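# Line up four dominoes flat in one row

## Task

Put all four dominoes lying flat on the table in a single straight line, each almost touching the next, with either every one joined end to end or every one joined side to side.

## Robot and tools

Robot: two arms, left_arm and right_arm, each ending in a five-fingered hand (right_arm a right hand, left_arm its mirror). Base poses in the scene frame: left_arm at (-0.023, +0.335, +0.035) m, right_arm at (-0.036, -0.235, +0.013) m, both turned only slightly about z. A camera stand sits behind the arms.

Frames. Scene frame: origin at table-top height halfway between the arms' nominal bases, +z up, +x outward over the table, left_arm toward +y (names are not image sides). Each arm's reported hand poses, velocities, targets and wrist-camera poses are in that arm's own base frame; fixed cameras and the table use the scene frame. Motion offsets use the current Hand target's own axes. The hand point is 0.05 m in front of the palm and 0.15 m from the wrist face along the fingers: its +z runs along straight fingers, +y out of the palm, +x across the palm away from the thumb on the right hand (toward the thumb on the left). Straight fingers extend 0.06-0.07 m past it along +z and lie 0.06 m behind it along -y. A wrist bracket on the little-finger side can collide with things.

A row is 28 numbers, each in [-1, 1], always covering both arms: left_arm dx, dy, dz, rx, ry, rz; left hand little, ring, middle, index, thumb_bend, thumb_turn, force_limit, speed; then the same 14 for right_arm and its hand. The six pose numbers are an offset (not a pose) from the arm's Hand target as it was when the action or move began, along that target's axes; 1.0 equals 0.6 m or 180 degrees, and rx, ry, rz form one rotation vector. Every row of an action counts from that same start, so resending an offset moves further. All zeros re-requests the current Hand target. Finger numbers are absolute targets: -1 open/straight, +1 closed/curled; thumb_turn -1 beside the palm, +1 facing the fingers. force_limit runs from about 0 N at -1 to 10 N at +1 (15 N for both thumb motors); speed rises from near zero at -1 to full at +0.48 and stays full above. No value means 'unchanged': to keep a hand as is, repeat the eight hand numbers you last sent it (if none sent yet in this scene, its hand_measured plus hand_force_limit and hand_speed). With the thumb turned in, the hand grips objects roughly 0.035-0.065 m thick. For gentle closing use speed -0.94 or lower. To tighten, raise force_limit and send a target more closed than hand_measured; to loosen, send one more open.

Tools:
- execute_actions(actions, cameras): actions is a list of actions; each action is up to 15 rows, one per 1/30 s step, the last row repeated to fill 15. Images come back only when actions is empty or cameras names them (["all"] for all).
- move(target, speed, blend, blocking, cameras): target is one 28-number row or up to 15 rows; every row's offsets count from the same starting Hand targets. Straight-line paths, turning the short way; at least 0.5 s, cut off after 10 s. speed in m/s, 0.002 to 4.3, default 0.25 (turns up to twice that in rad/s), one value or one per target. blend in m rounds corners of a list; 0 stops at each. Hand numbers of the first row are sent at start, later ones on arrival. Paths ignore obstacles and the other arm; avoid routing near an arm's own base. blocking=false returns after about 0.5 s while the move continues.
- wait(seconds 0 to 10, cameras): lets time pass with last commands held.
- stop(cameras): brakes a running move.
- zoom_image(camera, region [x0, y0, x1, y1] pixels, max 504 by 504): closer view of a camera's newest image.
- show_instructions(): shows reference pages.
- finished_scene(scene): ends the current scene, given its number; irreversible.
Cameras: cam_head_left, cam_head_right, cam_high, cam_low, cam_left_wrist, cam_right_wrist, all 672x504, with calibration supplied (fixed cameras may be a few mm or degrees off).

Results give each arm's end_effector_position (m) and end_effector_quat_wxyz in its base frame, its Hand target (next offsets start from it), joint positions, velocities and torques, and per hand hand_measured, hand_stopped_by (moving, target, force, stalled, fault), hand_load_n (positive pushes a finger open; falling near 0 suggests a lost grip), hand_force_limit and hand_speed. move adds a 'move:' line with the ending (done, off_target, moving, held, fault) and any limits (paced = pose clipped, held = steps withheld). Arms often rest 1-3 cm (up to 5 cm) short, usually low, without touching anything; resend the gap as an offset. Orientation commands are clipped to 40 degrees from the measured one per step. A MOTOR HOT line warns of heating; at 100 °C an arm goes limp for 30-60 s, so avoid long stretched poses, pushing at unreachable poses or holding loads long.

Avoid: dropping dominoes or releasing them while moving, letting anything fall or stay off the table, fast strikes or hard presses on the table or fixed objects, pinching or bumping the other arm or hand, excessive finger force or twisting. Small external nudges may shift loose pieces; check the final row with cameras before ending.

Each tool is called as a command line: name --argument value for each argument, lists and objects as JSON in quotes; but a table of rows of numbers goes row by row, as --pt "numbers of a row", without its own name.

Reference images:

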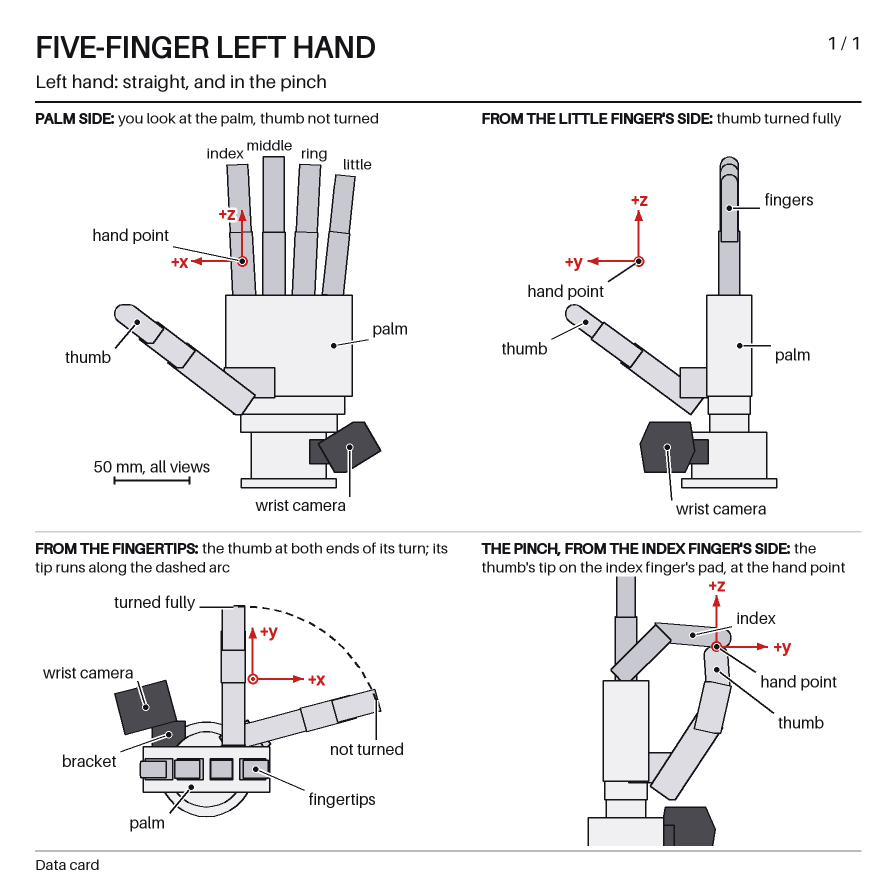

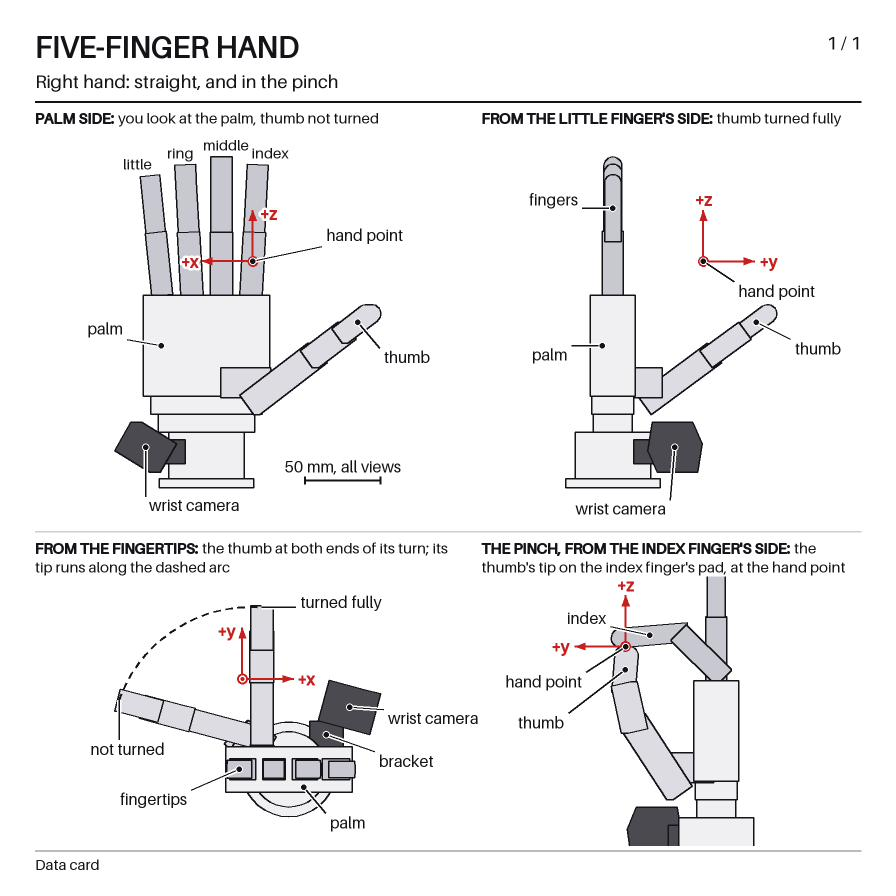

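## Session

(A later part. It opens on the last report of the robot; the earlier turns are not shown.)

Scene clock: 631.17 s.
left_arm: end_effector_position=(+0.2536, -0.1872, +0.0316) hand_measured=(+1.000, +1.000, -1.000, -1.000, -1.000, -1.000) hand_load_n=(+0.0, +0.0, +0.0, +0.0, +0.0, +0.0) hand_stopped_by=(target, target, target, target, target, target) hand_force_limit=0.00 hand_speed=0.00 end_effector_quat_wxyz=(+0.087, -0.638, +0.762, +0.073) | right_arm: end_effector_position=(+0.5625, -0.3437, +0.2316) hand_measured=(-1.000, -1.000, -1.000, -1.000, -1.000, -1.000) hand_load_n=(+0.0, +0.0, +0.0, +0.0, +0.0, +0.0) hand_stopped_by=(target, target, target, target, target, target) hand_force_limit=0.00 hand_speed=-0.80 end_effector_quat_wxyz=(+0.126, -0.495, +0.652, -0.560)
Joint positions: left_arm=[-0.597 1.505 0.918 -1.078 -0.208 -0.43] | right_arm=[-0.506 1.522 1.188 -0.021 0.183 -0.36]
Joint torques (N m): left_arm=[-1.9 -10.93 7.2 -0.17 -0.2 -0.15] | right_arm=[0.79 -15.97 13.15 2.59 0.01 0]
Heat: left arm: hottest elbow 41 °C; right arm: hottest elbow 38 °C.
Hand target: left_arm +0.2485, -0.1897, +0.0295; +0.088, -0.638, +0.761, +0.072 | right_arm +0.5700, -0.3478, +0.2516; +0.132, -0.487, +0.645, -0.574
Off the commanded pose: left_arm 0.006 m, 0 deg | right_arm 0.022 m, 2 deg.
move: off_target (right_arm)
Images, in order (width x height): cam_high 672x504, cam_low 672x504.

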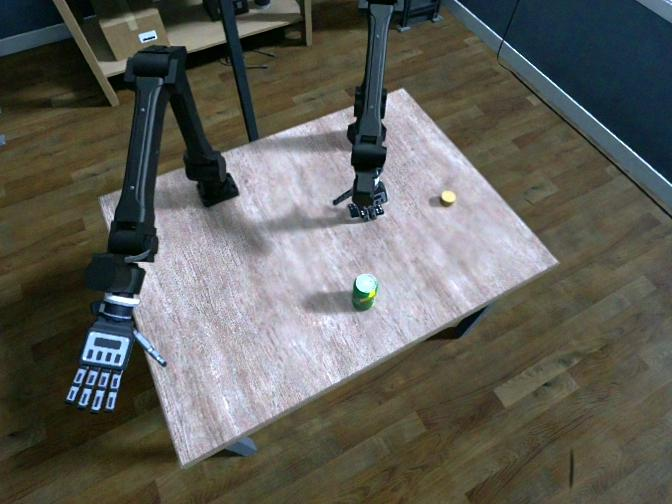

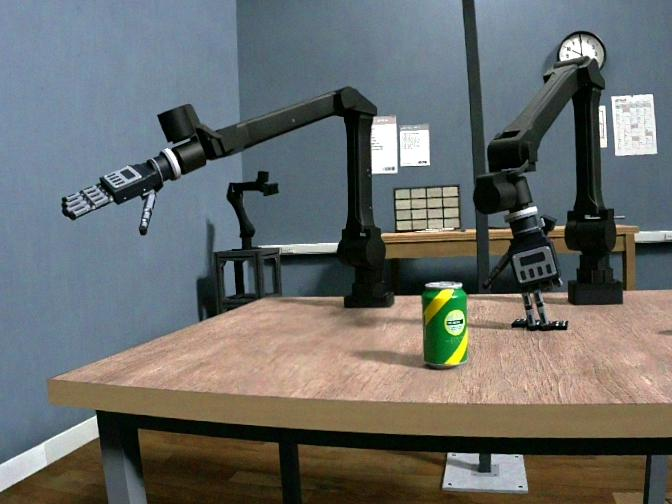

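move --target '[-0.0007,0.0198,-0.0033,0,0,0,1,1,-1,-1,-1,-1,0,0,0,0,0,0,0,0,-1,-1,-1,-1,-1,-1,0,-0.8]' --speed 0.06 --cameras '["cam_high","cam_low"]'

zoom_image --camera "cam_high" --region '[320, 170, 400, 230]'

zoom_image --camera "cam_low" --region '[490, 290, 590, 345]'

Scene clock: 640.80 s.
left_arm: end_effector_position=(+0.2419, -0.1853, +0.0317) hand_measured=(+1.000, +1.000, -1.000, -1.000, -1.000, -1.000) hand_load_n=(+0.5, +0.0, +0.0, +0.0, -0.5, +0.0) hand_stopped_by=(target, target, target, target, target, target) hand_force_limit=0.00 hand_speed=0.00 end_effector_quat_wxyz=(+0.088, -0.637, +0.762, +0.073) | right_arm: end_effector_position=(+0.5625, -0.3437, +0.2316) hand_measured=(-1.000, -1.000, -1.000, -1.000, -1.000, -1.000) hand_load_n=(+0.0, -0.5, +0.0, +0.0, +0.0, +0.0) hand_stopped_by=(target, target, target, target, target, target) hand_force_limit=0.00 hand_speed=-0.80 end_effector_quat_wxyz=(+0.126, -0.495, +0.652, -0.560)
Joint positions: left_arm=[-0.611 1.479 0.889 -1.078 -0.208 -0.444] | right_arm=[-0.506 1.522 1.188 -0.021 0.183 -0.36]
Joint torques (N m): left_arm=[-1.85 -10.7 7.39 -0.38 -0.14 -0.16] | right_arm=[0.38 -15.74 13.18 2.65 -0.02 0.03]
Heat: left arm: hottest elbow 40 °C; right arm: hottest elbow 38 °C.
Hand target: left_arm +0.2367, -0.1877, +0.0315; +0.088, -0.638, +0.761, +0.072 | right_arm +0.5700, -0.3478, +0.2516; +0.132, -0.487, +0.645, -0.574
Off the commanded pose: left_arm 0.006 m, 0 deg | right_arm 0.022 m, 2 deg.
move: off_target (right_arm)
Images, in order (width x height): cam_high 672x504, cam_low 672x504.

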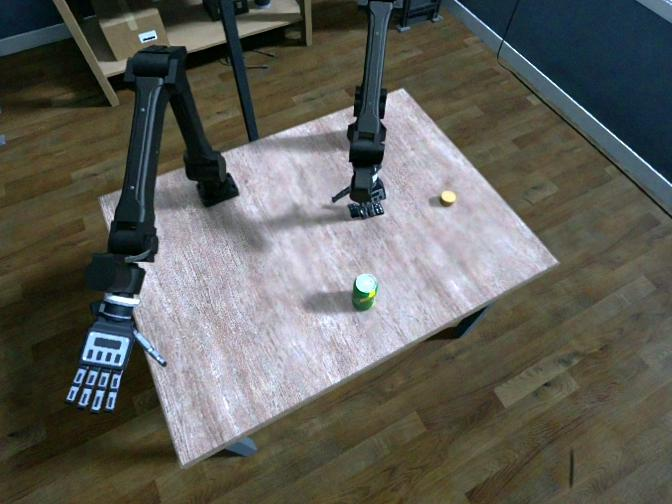

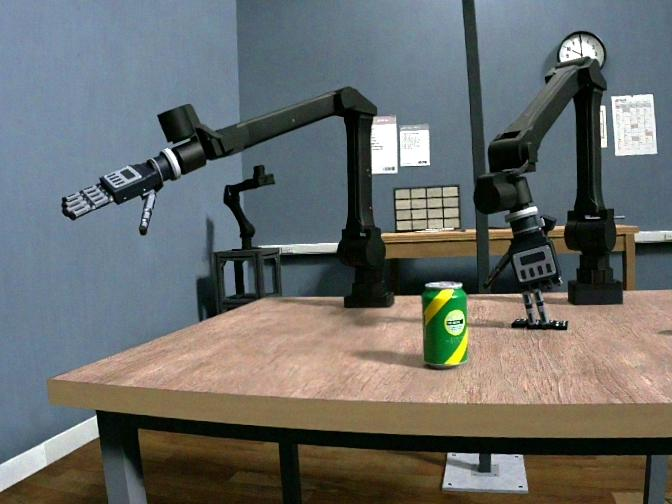

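Scaled by 6.300 from the camera's 672x504 image, which has a finer 960x720 frame.

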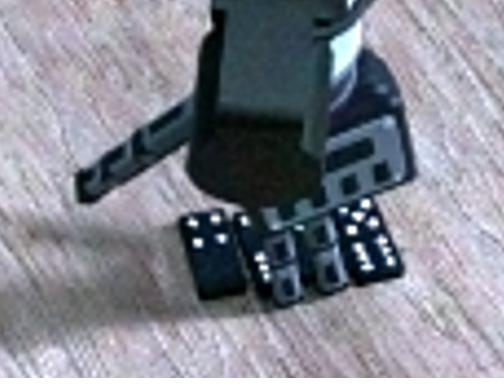

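Scaled by 5.040 from the camera's 672x504 image, which has a finer 960x720 frame.

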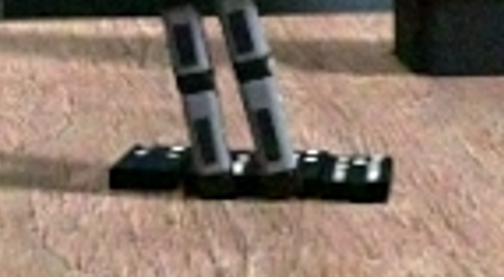

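move --pt "-0.0063 -0.0867 -0.0438 0 0 0 1 1 -1 -1 -1 -1 0 0 0 0 0 0 0 0 -1 -1 -1 -1 -1 -1 0 -0.8" --pt "-0.0477 -0.0748 -0.0292 0 0 0 1 1 -1 -1 -1 -1 0 0 0 0 0 0 0 0 -1 -1 -1 -1 -1 -1 0 -0.8" --pt "-0.04 -0.0548 0.01 0 0 0 1 1 -1 -1 -1 -1 0 0 0 0 0 0 0 0 -1 -1 -1 -1 -1 -1 0 -0.8" --speed 0.12 --cameras '["cam_high","cam_low"]'

zoom_image --camera "cam_high" --region '[320, 170, 400, 230]'

zoom_image --camera "cam_low" --region '[490, 290, 590, 345]'

Scene clock: 651.50 s.
left_arm: end_effector_position=(+0.2745, -0.1706, +0.0341) hand_measured=(+1.000, +1.000, -1.000, -1.000, -1.000, -1.000) hand_load_n=(+0.0, +0.0, +0.0, +0.0, +0.0, +0.0) hand_stopped_by=(target, target, target, target, target, target) hand_force_limit=0.00 hand_speed=0.00 end_effector_quat_wxyz=(+0.088, -0.641, +0.759, +0.072) | right_arm: end_effector_position=(+0.5625, -0.3437, +0.2316) hand_measured=(-1.000, -1.000, -1.000, -1.000, -1.000, -1.000) hand_load_n=(+0.0, +0.0, +0.0, -0.5, +0.0, +0.0) hand_stopped_by=(target, target, target, target, target, target) hand_force_limit=0.00 hand_speed=-0.80 end_effector_quat_wxyz=(+0.126, -0.495, +0.652, -0.560)
Joint positions: left_arm=[-0.53 1.516 0.94 -1.072 -0.215 -0.369] | right_arm=[-0.506 1.522 1.188 -0.021 0.183 -0.36]
Joint torques (N m): left_arm=[-0.73 -10.58 7.66 -0.08 -0.24 0.05] | right_arm=[0.38 -15.74 13.23 2.66 -0.01 0]
Heat: left arm: hottest elbow 39 °C; right arm: hottest elbow 38 °C.
Hand target: left_arm +0.2735, -0.1691, +0.0312; +0.088, -0.638, +0.761, +0.072 | right_arm +0.5700, -0.3478, +0.2516; +0.132, -0.487, +0.645, -0.574
Off the commanded pose: left_arm 0.003 m, 0 deg | right_arm 0.022 m, 2 deg.
move: off_target (right_arm)
Images, in order (width x height): cam_high 672x504, cam_low 672x504.

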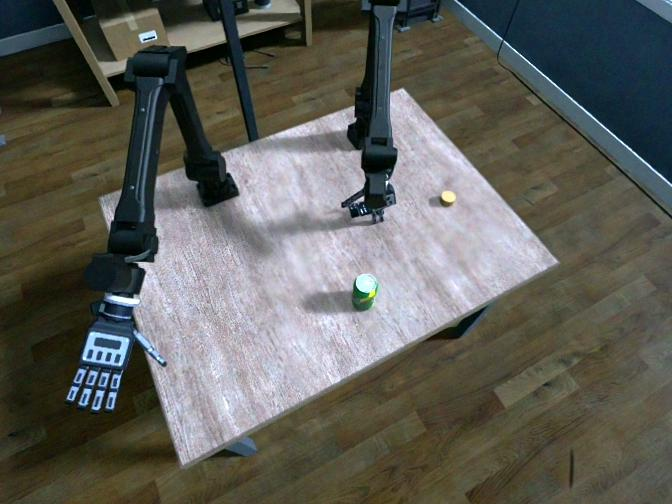

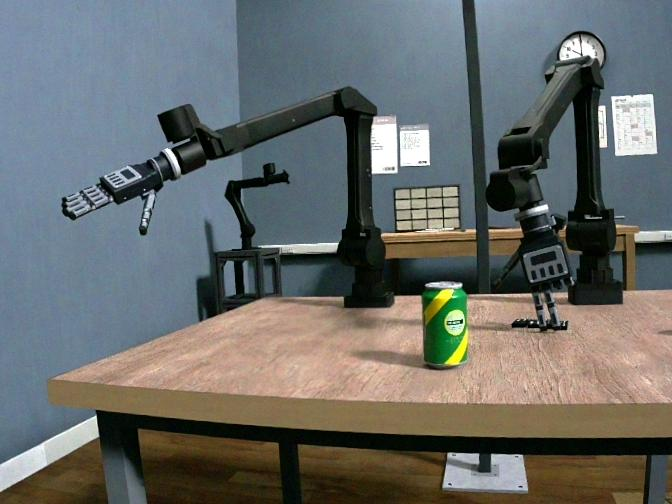

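Scaled by 6.300 from the camera's 672x504 image, which has a finer 960x720 frame.

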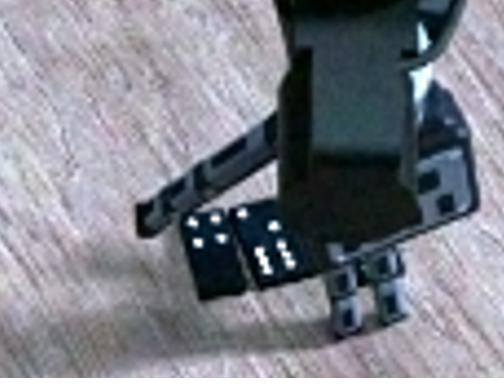

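Scaled by 5.040 from the camera's 672x504 image, which has a finer 960x720 frame.

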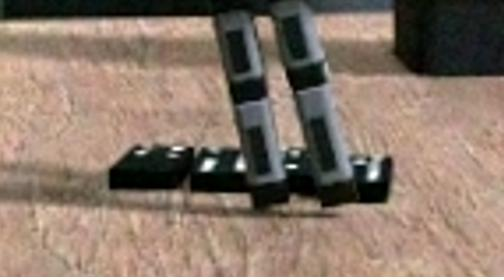

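move --pt "-0.0095 0.0016 0 0 0 0 1 1 -1 -1 -1 -1 0 0 0 0 0 0 0 0 -1 -1 -1 -1 -1 -1 0 -0.8" --pt "-0.002 0.0555 -0.0018 0 0 0 1 1 -1 -1 -1 -1 0 0 0 0 0 0 0 0 -1 -1 -1 -1 -1 -1 0 -0.8" --speed 0.07 --cameras '["cam_high","cam_low"]'

zoom_image --camera "cam_high" --region '[320, 170, 400, 230]'

zoom_image --camera "cam_low" --region '[490, 290, 590, 345]'

Scene clock: 661.67 s.
left_arm: end_effector_position=(+0.2449, -0.1592, +0.0333) hand_measured=(+1.000, +1.000, -1.000, -1.000, -1.000, -1.000) hand_load_n=(+0.0, +0.0, +0.0, +0.0, +0.0, +0.0) hand_stopped_by=(target, target, target, target, target, target) hand_force_limit=0.00 hand_speed=0.00 end_effector_quat_wxyz=(+0.088, -0.637, +0.762, +0.075) | right_arm: end_effector_position=(+0.5625, -0.3437, +0.2316) hand_measured=(-1.000, -1.000, -1.000, -1.000, -1.000, -1.000) hand_load_n=(+0.0, +0.0, +0.0, +0.0, +0.0, +0.0) hand_stopped_by=(target, target, target, target, target, target) hand_force_limit=0.00 hand_speed=-0.80 end_effector_quat_wxyz=(+0.126, -0.495, +0.652, -0.560)
Joint positions: left_arm=[-0.546 1.447 0.859 -1.07 -0.214 -0.377] | right_arm=[-0.506 1.522 1.188 -0.021 0.183 -0.36]
Joint torques (N m): left_arm=[-1.79 -10.11 7.41 -0.21 -0.14 -0.16] | right_arm=[0.38 -15.5 13.15 2.59 -0.01 0.01]
Heat: left arm: hottest elbow 38 °C; right arm: hottest elbow 38 °C.
Hand target: left_arm +0.2408, -0.1624, +0.0324; +0.088, -0.638, +0.761, +0.072 | right_arm +0.5700, -0.3478, +0.2516; +0.132, -0.487, +0.645, -0.574
Off the commanded pose: left_arm 0.005 m, 0 deg | right_arm 0.022 m, 2 deg.
move: off_target (right_arm)
Images, in order (width x height): cam_high 672x504, cam_low 672x504.

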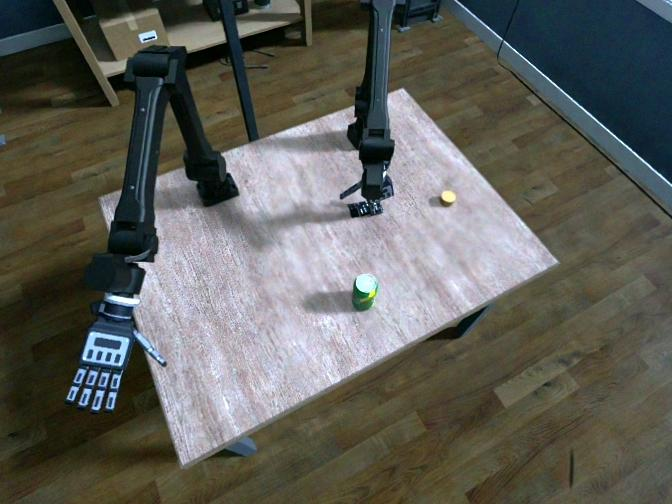

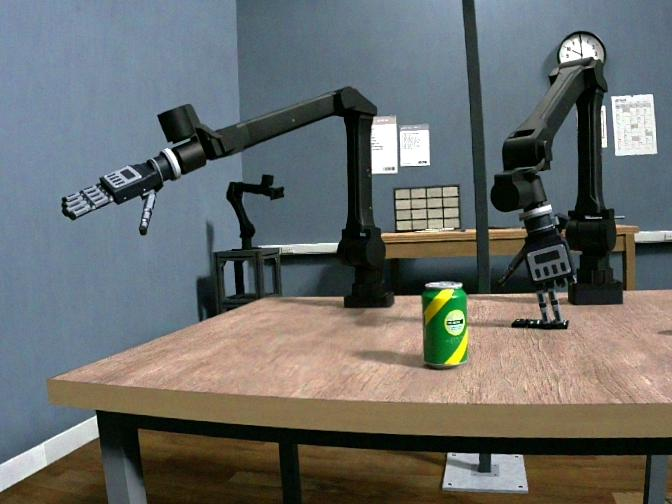

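Scaled by 6.300 from the camera's 672x504 image, which has a finer 960x720 frame.

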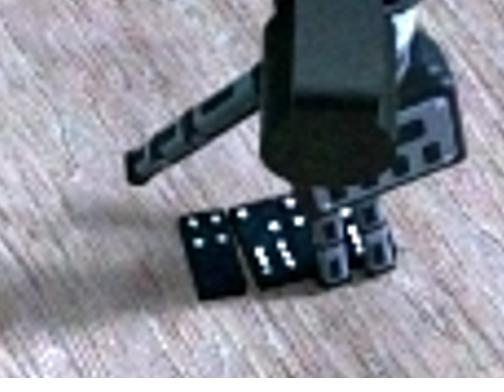

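Scaled by 5.040 from the camera's 672x504 image, which has a finer 960x720 frame.

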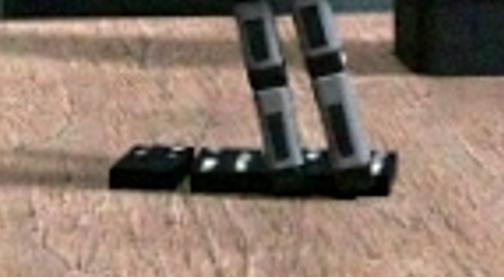

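move --pt "-0.0158 -0.0208 -0.0818 0 0 0 1 1 -1 -1 -1 -1 0 0 0 0 0 0 0 0 -1 -1 -1 -1 -1 -1 0 -0.8" --pt "0.0165 0.0018 -0.0853 0.1125 0 0.487 1 1 -1 -1 -1 -1 0 0 0 0 0 0 0 0 -1 -1 -1 -1 -1 -1 0 -0.8" --speed 0.2 --cameras '["cam_high","cam_low"]'

zoom_image --camera "cam_high" --region '[320, 170, 400, 230]'

zoom_image --camera "cam_low" --region '[490, 290, 590, 345]'

Scene clock: 675.13 s.
left_arm: end_effector_position=(+0.2382, -0.1805, +0.0808) hand_measured=(+1.000, +1.000, -1.000, -1.000, -1.000, -1.000) hand_load_n=(+0.0, +0.0, +0.0, +0.0, +0.0, +0.0) hand_stopped_by=(target, target, target, target, target, target) hand_force_limit=0.00 hand_speed=0.00 end_effector_quat_wxyz=(+0.112, +0.074, +0.991, -0.005) | right_arm: end_effector_position=(+0.5625, -0.3437, +0.2316) hand_measured=(-1.000, -1.000, -1.000, -1.000, -1.000, -1.000) hand_load_n=(+0.0, +0.0, +0.0, +0.0, +0.0, +0.0) hand_stopped_by=(target, target, target, target, target, target) hand_force_limit=0.00 hand_speed=-0.80 end_effector_quat_wxyz=(+0.126, -0.495, +0.652, -0.560)
Joint positions: left_arm=[-0.835 1.242 0.806 -0.964 -0.146 0.897] | right_arm=[-0.506 1.522 1.188 -0.021 0.183 -0.36]
Joint torques (N m): left_arm=[-1.9 -8 8.68 0.47 -0.09 0.1] | right_arm=[0.67 -15.5 13.19 2.58 0 0.02]
Heat: left arm: hottest elbow 38 °C; right arm: hottest elbow 38 °C.
Hand target: left_arm +0.2360, -0.1830, +0.0800; +0.114, +0.087, +0.990, -0.009 | right_arm +0.5700, -0.3478, +0.2516; +0.132, -0.487, +0.645, -0.574
Off the commanded pose: left_arm 0.003 m, 2 deg | right_arm 0.022 m, 2 deg.
move: off_target (right_arm)
Images, in order (width x height): cam_high 672x504, cam_low 672x504.

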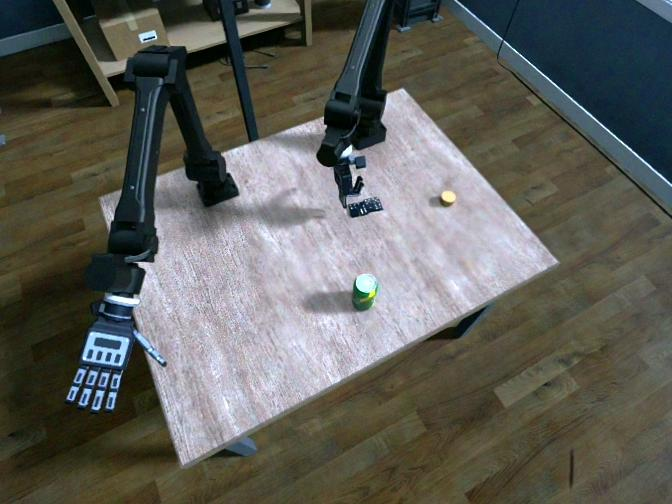

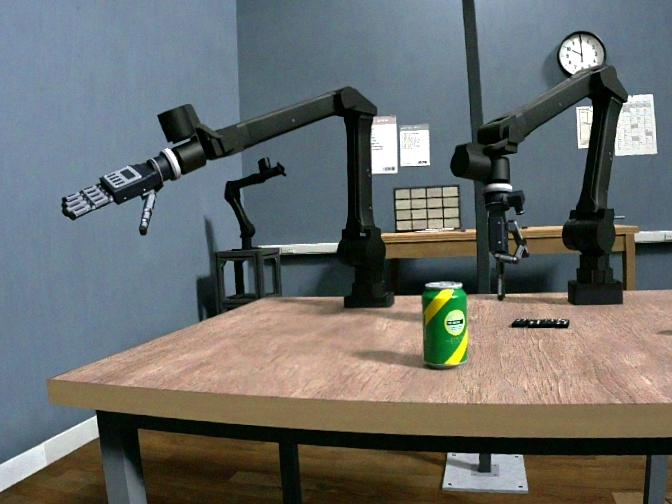

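Scaled by 6.300 from the camera's 672x504 image, which has a finer 960x720 frame.

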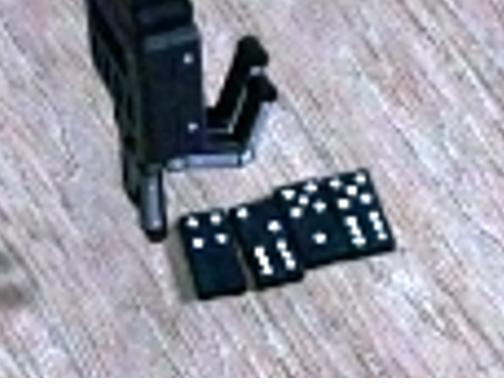

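Scaled by 5.040 from the camera's 672x504 image, which has a finer 960x720 frame.

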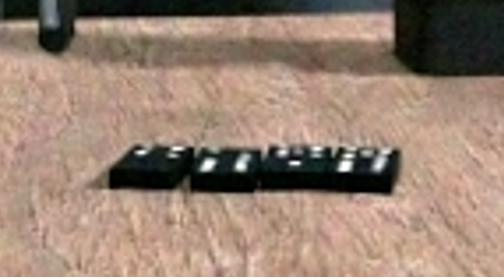

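move --pt "0.0152 0.0005 0.0803 0 0 0 1 1 -1 -1 -1 -1 0 0 0 0 0 0 0 0 -1 -1 -1 -1 -1 -1 0 -0.8" --pt "0.0105 0.0587 0.0753 0 0 0 1 1 -1 -1 -1 -1 0 0 0 0 0 0 0 0 -1 -1 -1 -1 -1 -1 0 -0.8" --speed 0.1 --cameras '["cam_high","cam_low"]'

zoom_image --camera "cam_high" --region '[320, 170, 400, 230]'

zoom_image --camera "cam_low" --region '[490, 290, 590, 345]'

Scene clock: 686.30 s.
left_arm: end_effector_position=(+0.2453, -0.1536, +0.0358) hand_measured=(+1.000, +1.000, -1.000, -1.000, -1.000, -1.000) hand_load_n=(+0.0, +0.0, +0.0, +0.0, +0.0, +0.0) hand_stopped_by=(target, target, target, target, target, target) hand_force_limit=0.00 hand_speed=0.00 end_effector_quat_wxyz=(+0.114, +0.086, +0.990, -0.009) | right_arm: end_effector_position=(+0.5625, -0.3437, +0.2316) hand_measured=(-1.000, -1.000, -1.000, -1.000, -1.000, -1.000) hand_load_n=(+0.0, +0.0, +0.5, +0.0, +0.0, +0.0) hand_stopped_by=(target, target, target, target, target, target) hand_force_limit=0.00 hand_speed=-0.80 end_effector_quat_wxyz=(+0.126, -0.495, +0.652, -0.560)
Joint positions: left_arm=[-0.76 1.259 0.686 -0.806 -0.127 0.996] | right_arm=[-0.506 1.522 1.188 -0.021 0.183 -0.36]
Joint torques (N m): left_arm=[0.21 -7.36 8.1 0.34 -0.08 0.1] | right_arm=[0.67 -15.38 13.18 2.61 -0.01 0.03]
Heat: left arm: hottest elbow 37 °C; right arm: hottest elbow 38 °C.
Hand target: left_arm +0.2463, -0.1490, +0.0347; +0.114, +0.087, +0.990, -0.010 | right_arm +0.5700, -0.3478, +0.2516; +0.132, -0.487, +0.645, -0.574
Off the commanded pose: left_arm 0.005 m, 0 deg | right_arm 0.022 m, 2 deg.
move: off_target (right_arm)
Images, in order (width x height): cam_high 672x504, cam_low 672x504.

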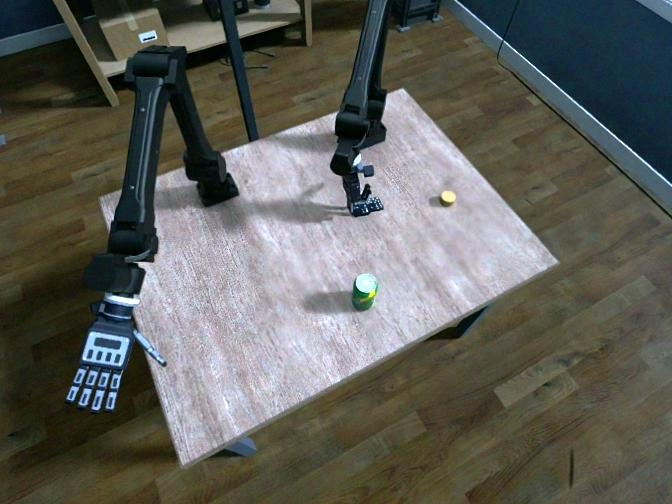

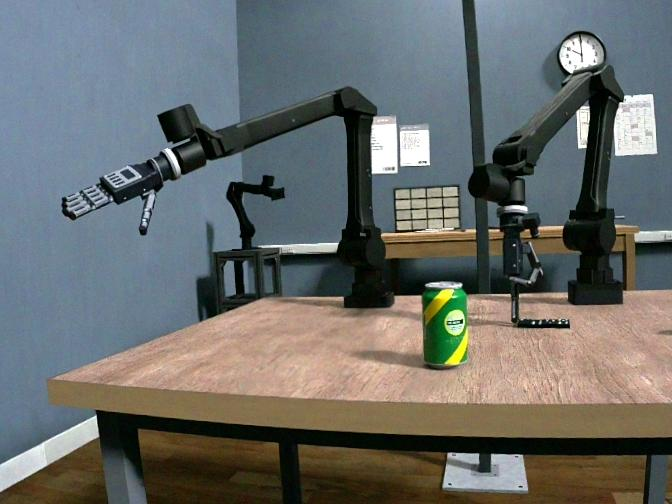

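Scaled by 6.300 from the camera's 672x504 image, which has a finer 960x720 frame.

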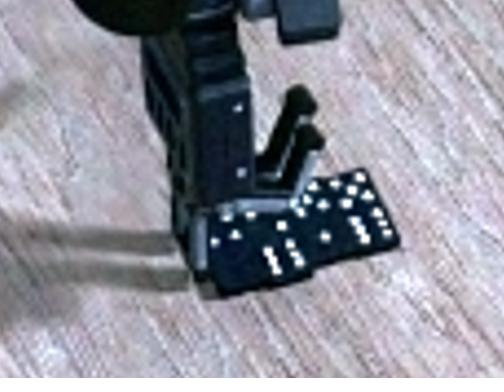

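Scaled by 5.040 from the camera's 672x504 image, which has a finer 960x720 frame.

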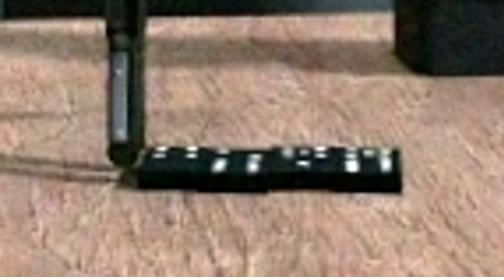

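move --pt "-0.0107 -0.0229 0.0034 0 0 0 1 1 -1 -1 -1 -1 0 0 0 0 0 0 0 0 -1 -1 -1 -1 -1 -1 0 -0.8" --pt "-0.015 -0.025 -0.075 0 0 0 1 1 -1 -1 -1 -1 0 0 0 0 0 0 0 0 -1 -1 -1 -1 -1 -1 0 -0.8" --pt "0.059 0.1957 -0.1085 -0.1125 0 -0.487 1 1 -1 -1 -1 -1 0 0 0 0 0 0 0 0 -1 -1 -1 -1 -1 -1 0 -0.8" --speed 0.25 --cameras '["cam_high","cam_low","cam_head_left","cam_head_right"]'

zoom_image --camera "cam_high" --region '[340, 180, 400, 225]'

zoom_image --camera "cam_head_left" --region '[220, 280, 300, 340]'

zoom_image --camera "cam_head_right" --region '[220, 280, 300, 340]'

zoom_image --camera "cam_low" --region '[500, 300, 580, 345]'

Scene clock: 698.80 s.
left_arm: end_effector_position=(+0.2102, -0.0255, +0.0819) hand_measured=(+1.000, +1.000, -1.000, -1.000, -1.000, -1.000) hand_load_n=(+0.0, +0.5, +0.0, +0.0, +0.0, +0.0) hand_stopped_by=(target, target, target, target, target, target) hand_force_limit=0.00 hand_speed=0.00 end_effector_quat_wxyz=(+0.080, -0.627, +0.771, +0.080) | right_arm: end_effector_position=(+0.5625, -0.3437, +0.2316) hand_measured=(-1.000, -1.000, -1.000, -1.000, -1.000, -1.000) hand_load_n=(+0.0, -0.5, +0.0, +0.0, +0.0, +0.0) hand_stopped_by=(target, target, target, target, target, target) hand_force_limit=0.00 hand_speed=-0.80 end_effector_quat_wxyz=(+0.126, -0.495, +0.652, -0.560)
Joint positions: left_arm=[-0.187 1.144 0.733 -1.178 -0.226 0.016] | right_arm=[-0.506 1.522 1.188 -0.021 0.183 -0.36]
Joint torques (N m): left_arm=[0.09 -6.01 11.14 -0.53 -0.35 -0.15] | right_arm=[0.38 -16.03 13.18 2.69 0 0.01]
Heat: left arm: hottest elbow 38 °C; right arm: hottest elbow 38 °C.
Hand target: left_arm +0.2183, -0.0248, +0.0901; +0.088, -0.638, +0.761, +0.072 | right_arm +0.5700, -0.3478, +0.2516; +0.132, -0.487, +0.645, -0.574
Off the commanded pose: left_arm 0.011 m, 2 deg | right_arm 0.022 m, 2 deg.
move: off_target (left_arm, right_arm)
Images, in order (width x height): cam_head_left 672x504, cam_head_right 672x504, cam_high 672x504, cam_low 672x504.

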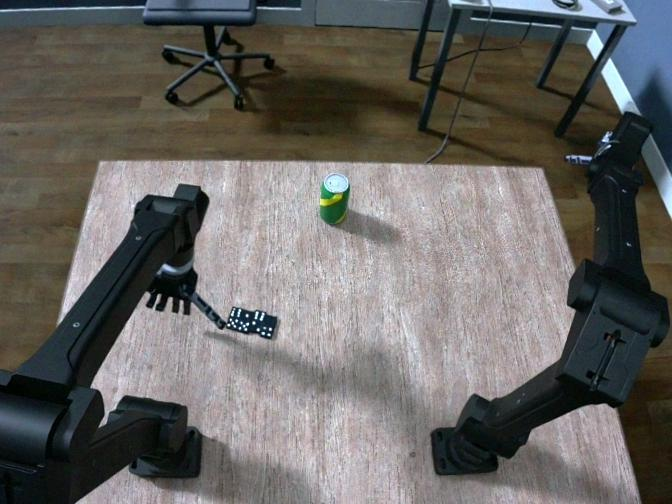

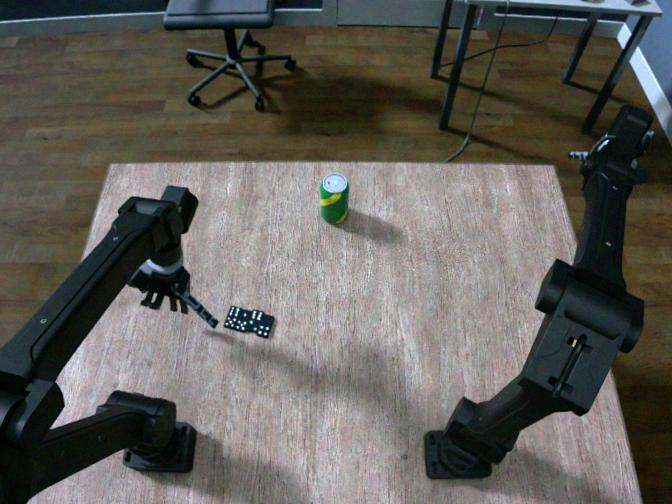

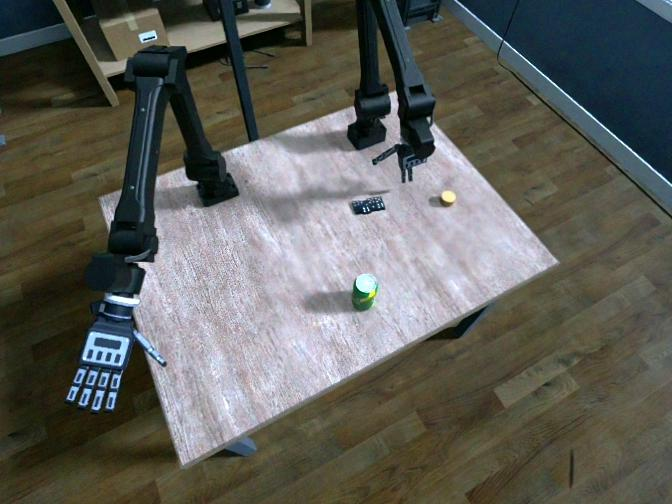

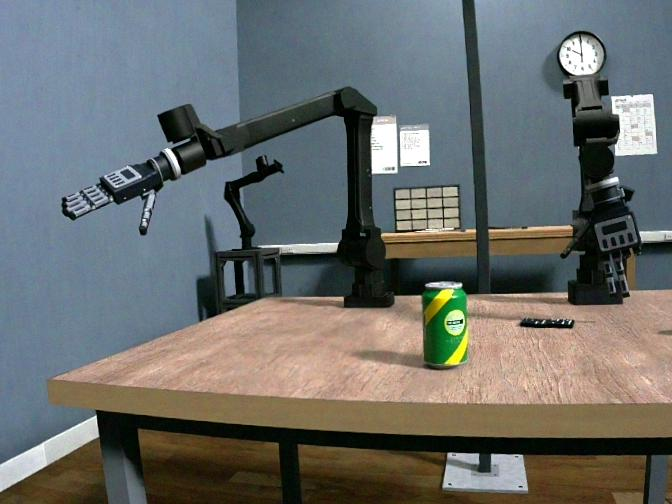

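Scaled by 8.400 from the camera's 672x504 image, which has a finer 960x720 frame.

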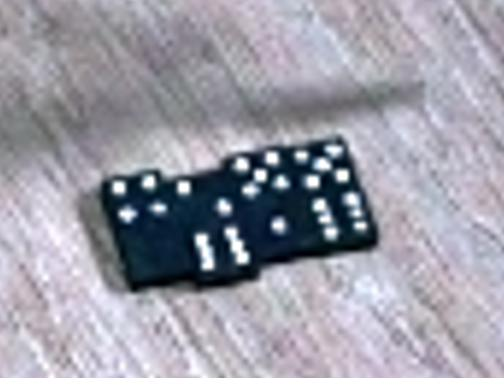

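Scaled by 6.300 from the camera's 672x504 image, which has a finer 960x720 frame.

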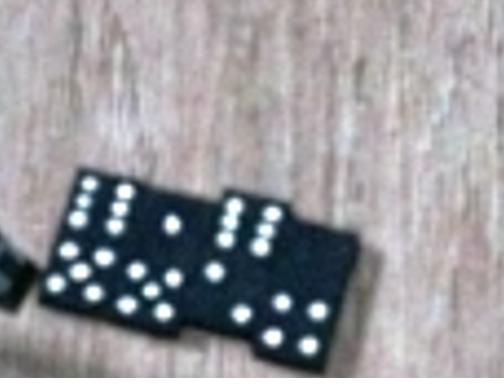

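Scaled by 6.300 from the camera's 672x504 image, which has a finer 960x720 frame.

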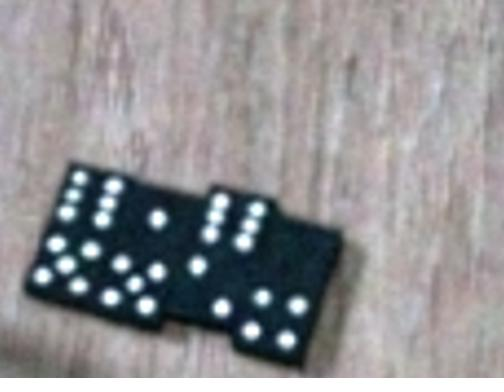

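Scaled by 6.300 from the camera's 672x504 image, which has a finer 960x720 frame.

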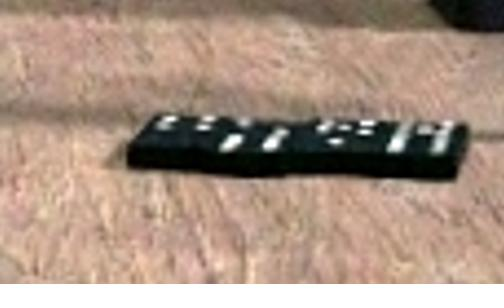

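move --pt "0.2438 -0.1395 -0.0392 0.005 0 0.0217 1 1 -1 -1 -1 -1 0 0 0 0 0 0 0 0 -1 -1 -1 -1 -1 -1 0 -0.8" --pt "0.2608 -0.119 0.0408 0.005 0 0.0217 1 1 -1 -1 -1 -1 0 0 0 0 0 0 0 0 -1 -1 -1 -1 -1 -1 0 -0.8" --speed 0.2 --cameras '["cam_high","cam_low"]'

zoom_image --camera "cam_high" --region '[330, 170, 410, 230]'

zoom_image --camera "cam_low" --region '[490, 290, 590, 345]'

Scene clock: 725.53 s.
left_arm: end_effector_position=(+0.2657, -0.1782, +0.0374) hand_measured=(+1.000, +1.000, -1.000, -1.000, -1.000, -1.000) hand_load_n=(+0.0, +0.0, +0.0, -0.5, +0.0, +0.0) hand_stopped_by=(target, target, target, target, target, target) hand_force_limit=0.00 hand_speed=0.00 end_effector_quat_wxyz=(+0.091, -0.611, +0.784, +0.065) | right_arm: end_effector_position=(+0.5625, -0.3437, +0.2316) hand_measured=(-1.000, -1.000, -1.000, -1.000, -1.000, -1.000) hand_load_n=(+0.0, +0.0, +0.0, +0.0, +0.0, +0.0) hand_stopped_by=(target, target, target, target, target, target) hand_force_limit=0.00 hand_speed=-0.80 end_effector_quat_wxyz=(+0.126, -0.495, +0.652, -0.560)
Joint positions: left_arm=[-0.57 1.498 0.931 -1.068 -0.215 -0.331] | right_arm=[-0.506 1.522 1.188 -0.021 0.183 -0.36]
Joint torques (N m): left_arm=[-1.9 -9.23 8.02 -0.01 -0.28 -0.16] | right_arm=[0.73 -15.74 13.16 2.63 0 0.01]
Heat: left arm: hottest elbow 39 °C; right arm: hottest elbow 39 °C.
Hand target: left_arm +0.2630, -0.1820, +0.0311; +0.090, -0.611, +0.783, +0.069 | right_arm +0.5700, -0.3478, +0.2516; +0.132, -0.487, +0.645, -0.574
Off the commanded pose: left_arm 0.008 m, 0 deg | right_arm 0.022 m, 2 deg.
move: off_target (right_arm)
Images, in order (width x height): cam_high 672x504, cam_low 672x504.

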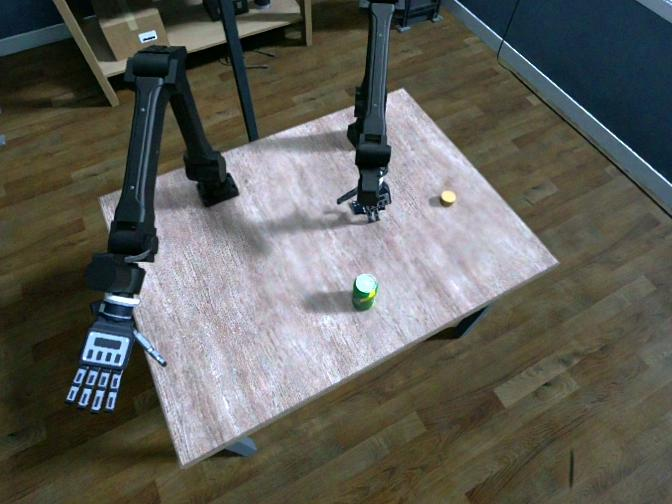

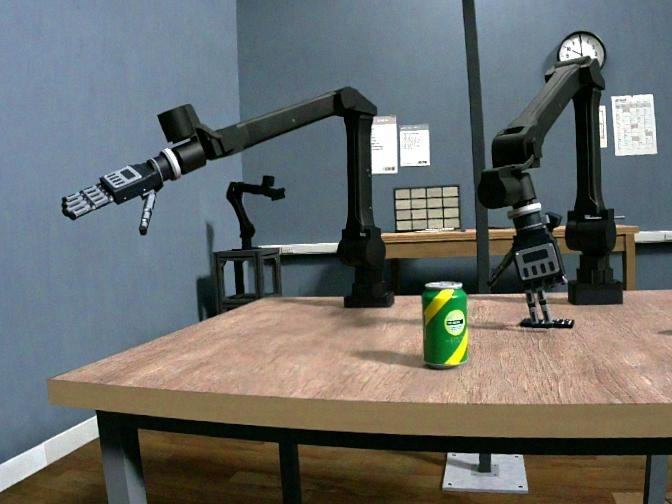

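Scaled by 6.300 from the camera's 672x504 image, which has a finer 960x720 frame.

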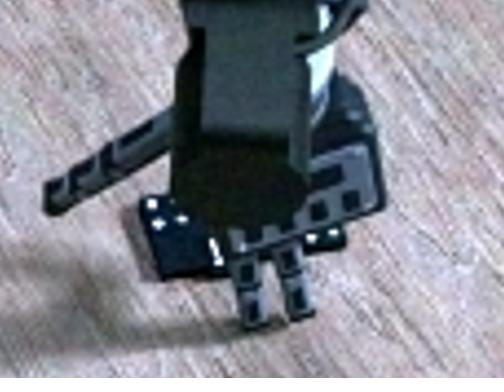

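Scaled by 5.040 from the camera's 672x504 image, which has a finer 960x720 frame.

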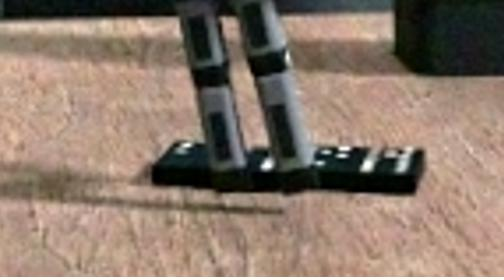

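move --target '[-0.0023,0.0513,-0.0043,0,0,0,1,1,-1,-1,-1,-1,0,0,0,0,0,0,0,0,-1,-1,-1,-1,-1,-1,0,-0.8]' --speed 0.07 --cameras '["cam_high","cam_low"]'

zoom_image --camera "cam_high" --region '[330, 170, 410, 230]'

zoom_image --camera "cam_low" --region '[490, 290, 590, 345]'

Scene clock: 734.67 s.
left_arm: end_effector_position=(+0.2382, -0.1714, +0.0345) hand_measured=(+1.000, +1.000, -1.000, -1.000, -1.000, -1.000) hand_load_n=(+0.5, +0.0, +0.0, +0.0, +0.0, +0.0) hand_stopped_by=(target, target, target, target, target, target) hand_force_limit=0.00 hand_speed=0.00 end_effector_quat_wxyz=(+0.090, -0.610, +0.784, +0.070) | right_arm: end_effector_position=(+0.5625, -0.3437, +0.2316) hand_measured=(-1.000, -1.000, -1.000, -1.000, -1.000, -1.000) hand_load_n=(+0.0, +0.0, -0.5, +0.0, +0.0, +0.0) hand_stopped_by=(target, target, target, target, target, target) hand_force_limit=0.00 hand_speed=-0.80 end_effector_quat_wxyz=(+0.126, -0.495, +0.652, -0.560)
Joint positions: left_arm=[-0.597 1.445 0.862 -1.067 -0.215 -0.358] | right_arm=[-0.506 1.522 1.188 -0.021 0.183 -0.36]
Joint torques (N m): left_arm=[-1.9 -10.11 7.43 -0.34 -0.18 -0.16] | right_arm=[0.5 -15.56 13.15 2.69 -0.02 0.01]
Heat: left arm: hottest elbow 38 °C; right arm: hottest elbow 39 °C.
Hand target: left_arm +0.2332, -0.1738, +0.0339; +0.090, -0.611, +0.783, +0.069 | right_arm +0.5700, -0.3478, +0.2516; +0.132, -0.487, +0.645, -0.574
Off the commanded pose: left_arm 0.005 m, 0 deg | right_arm 0.022 m, 2 deg.
move: off_target (right_arm)
Images, in order (width x height): cam_high 672x504, cam_low 672x504.

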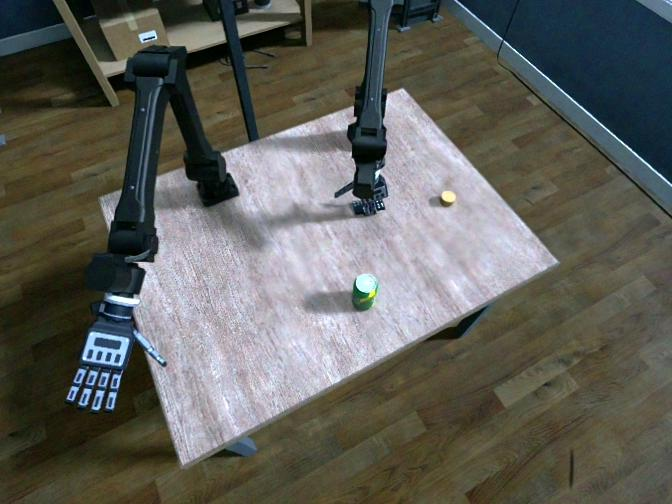

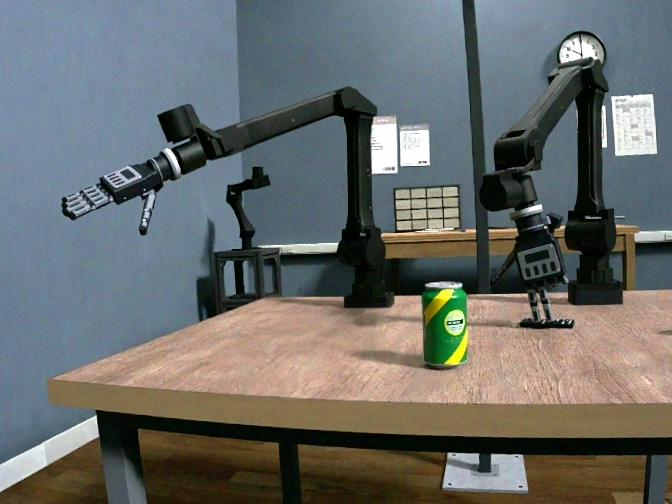

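Scaled by 6.300 from the camera's 672x504 image, which has a finer 960x720 frame.

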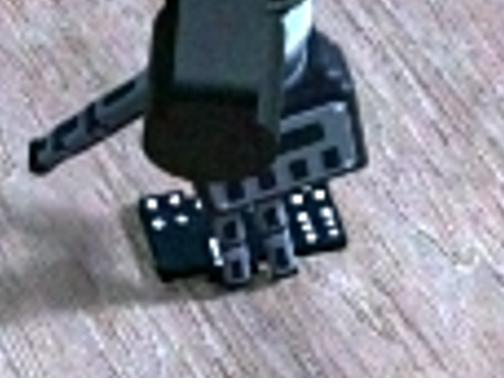

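Scaled by 5.040 from the camera's 672x504 image, which has a finer 960x720 frame.

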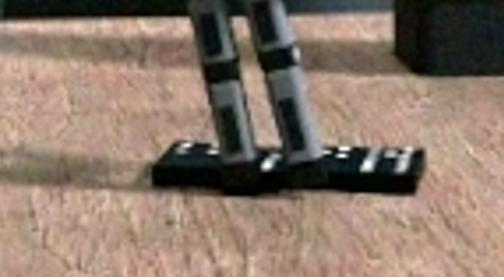

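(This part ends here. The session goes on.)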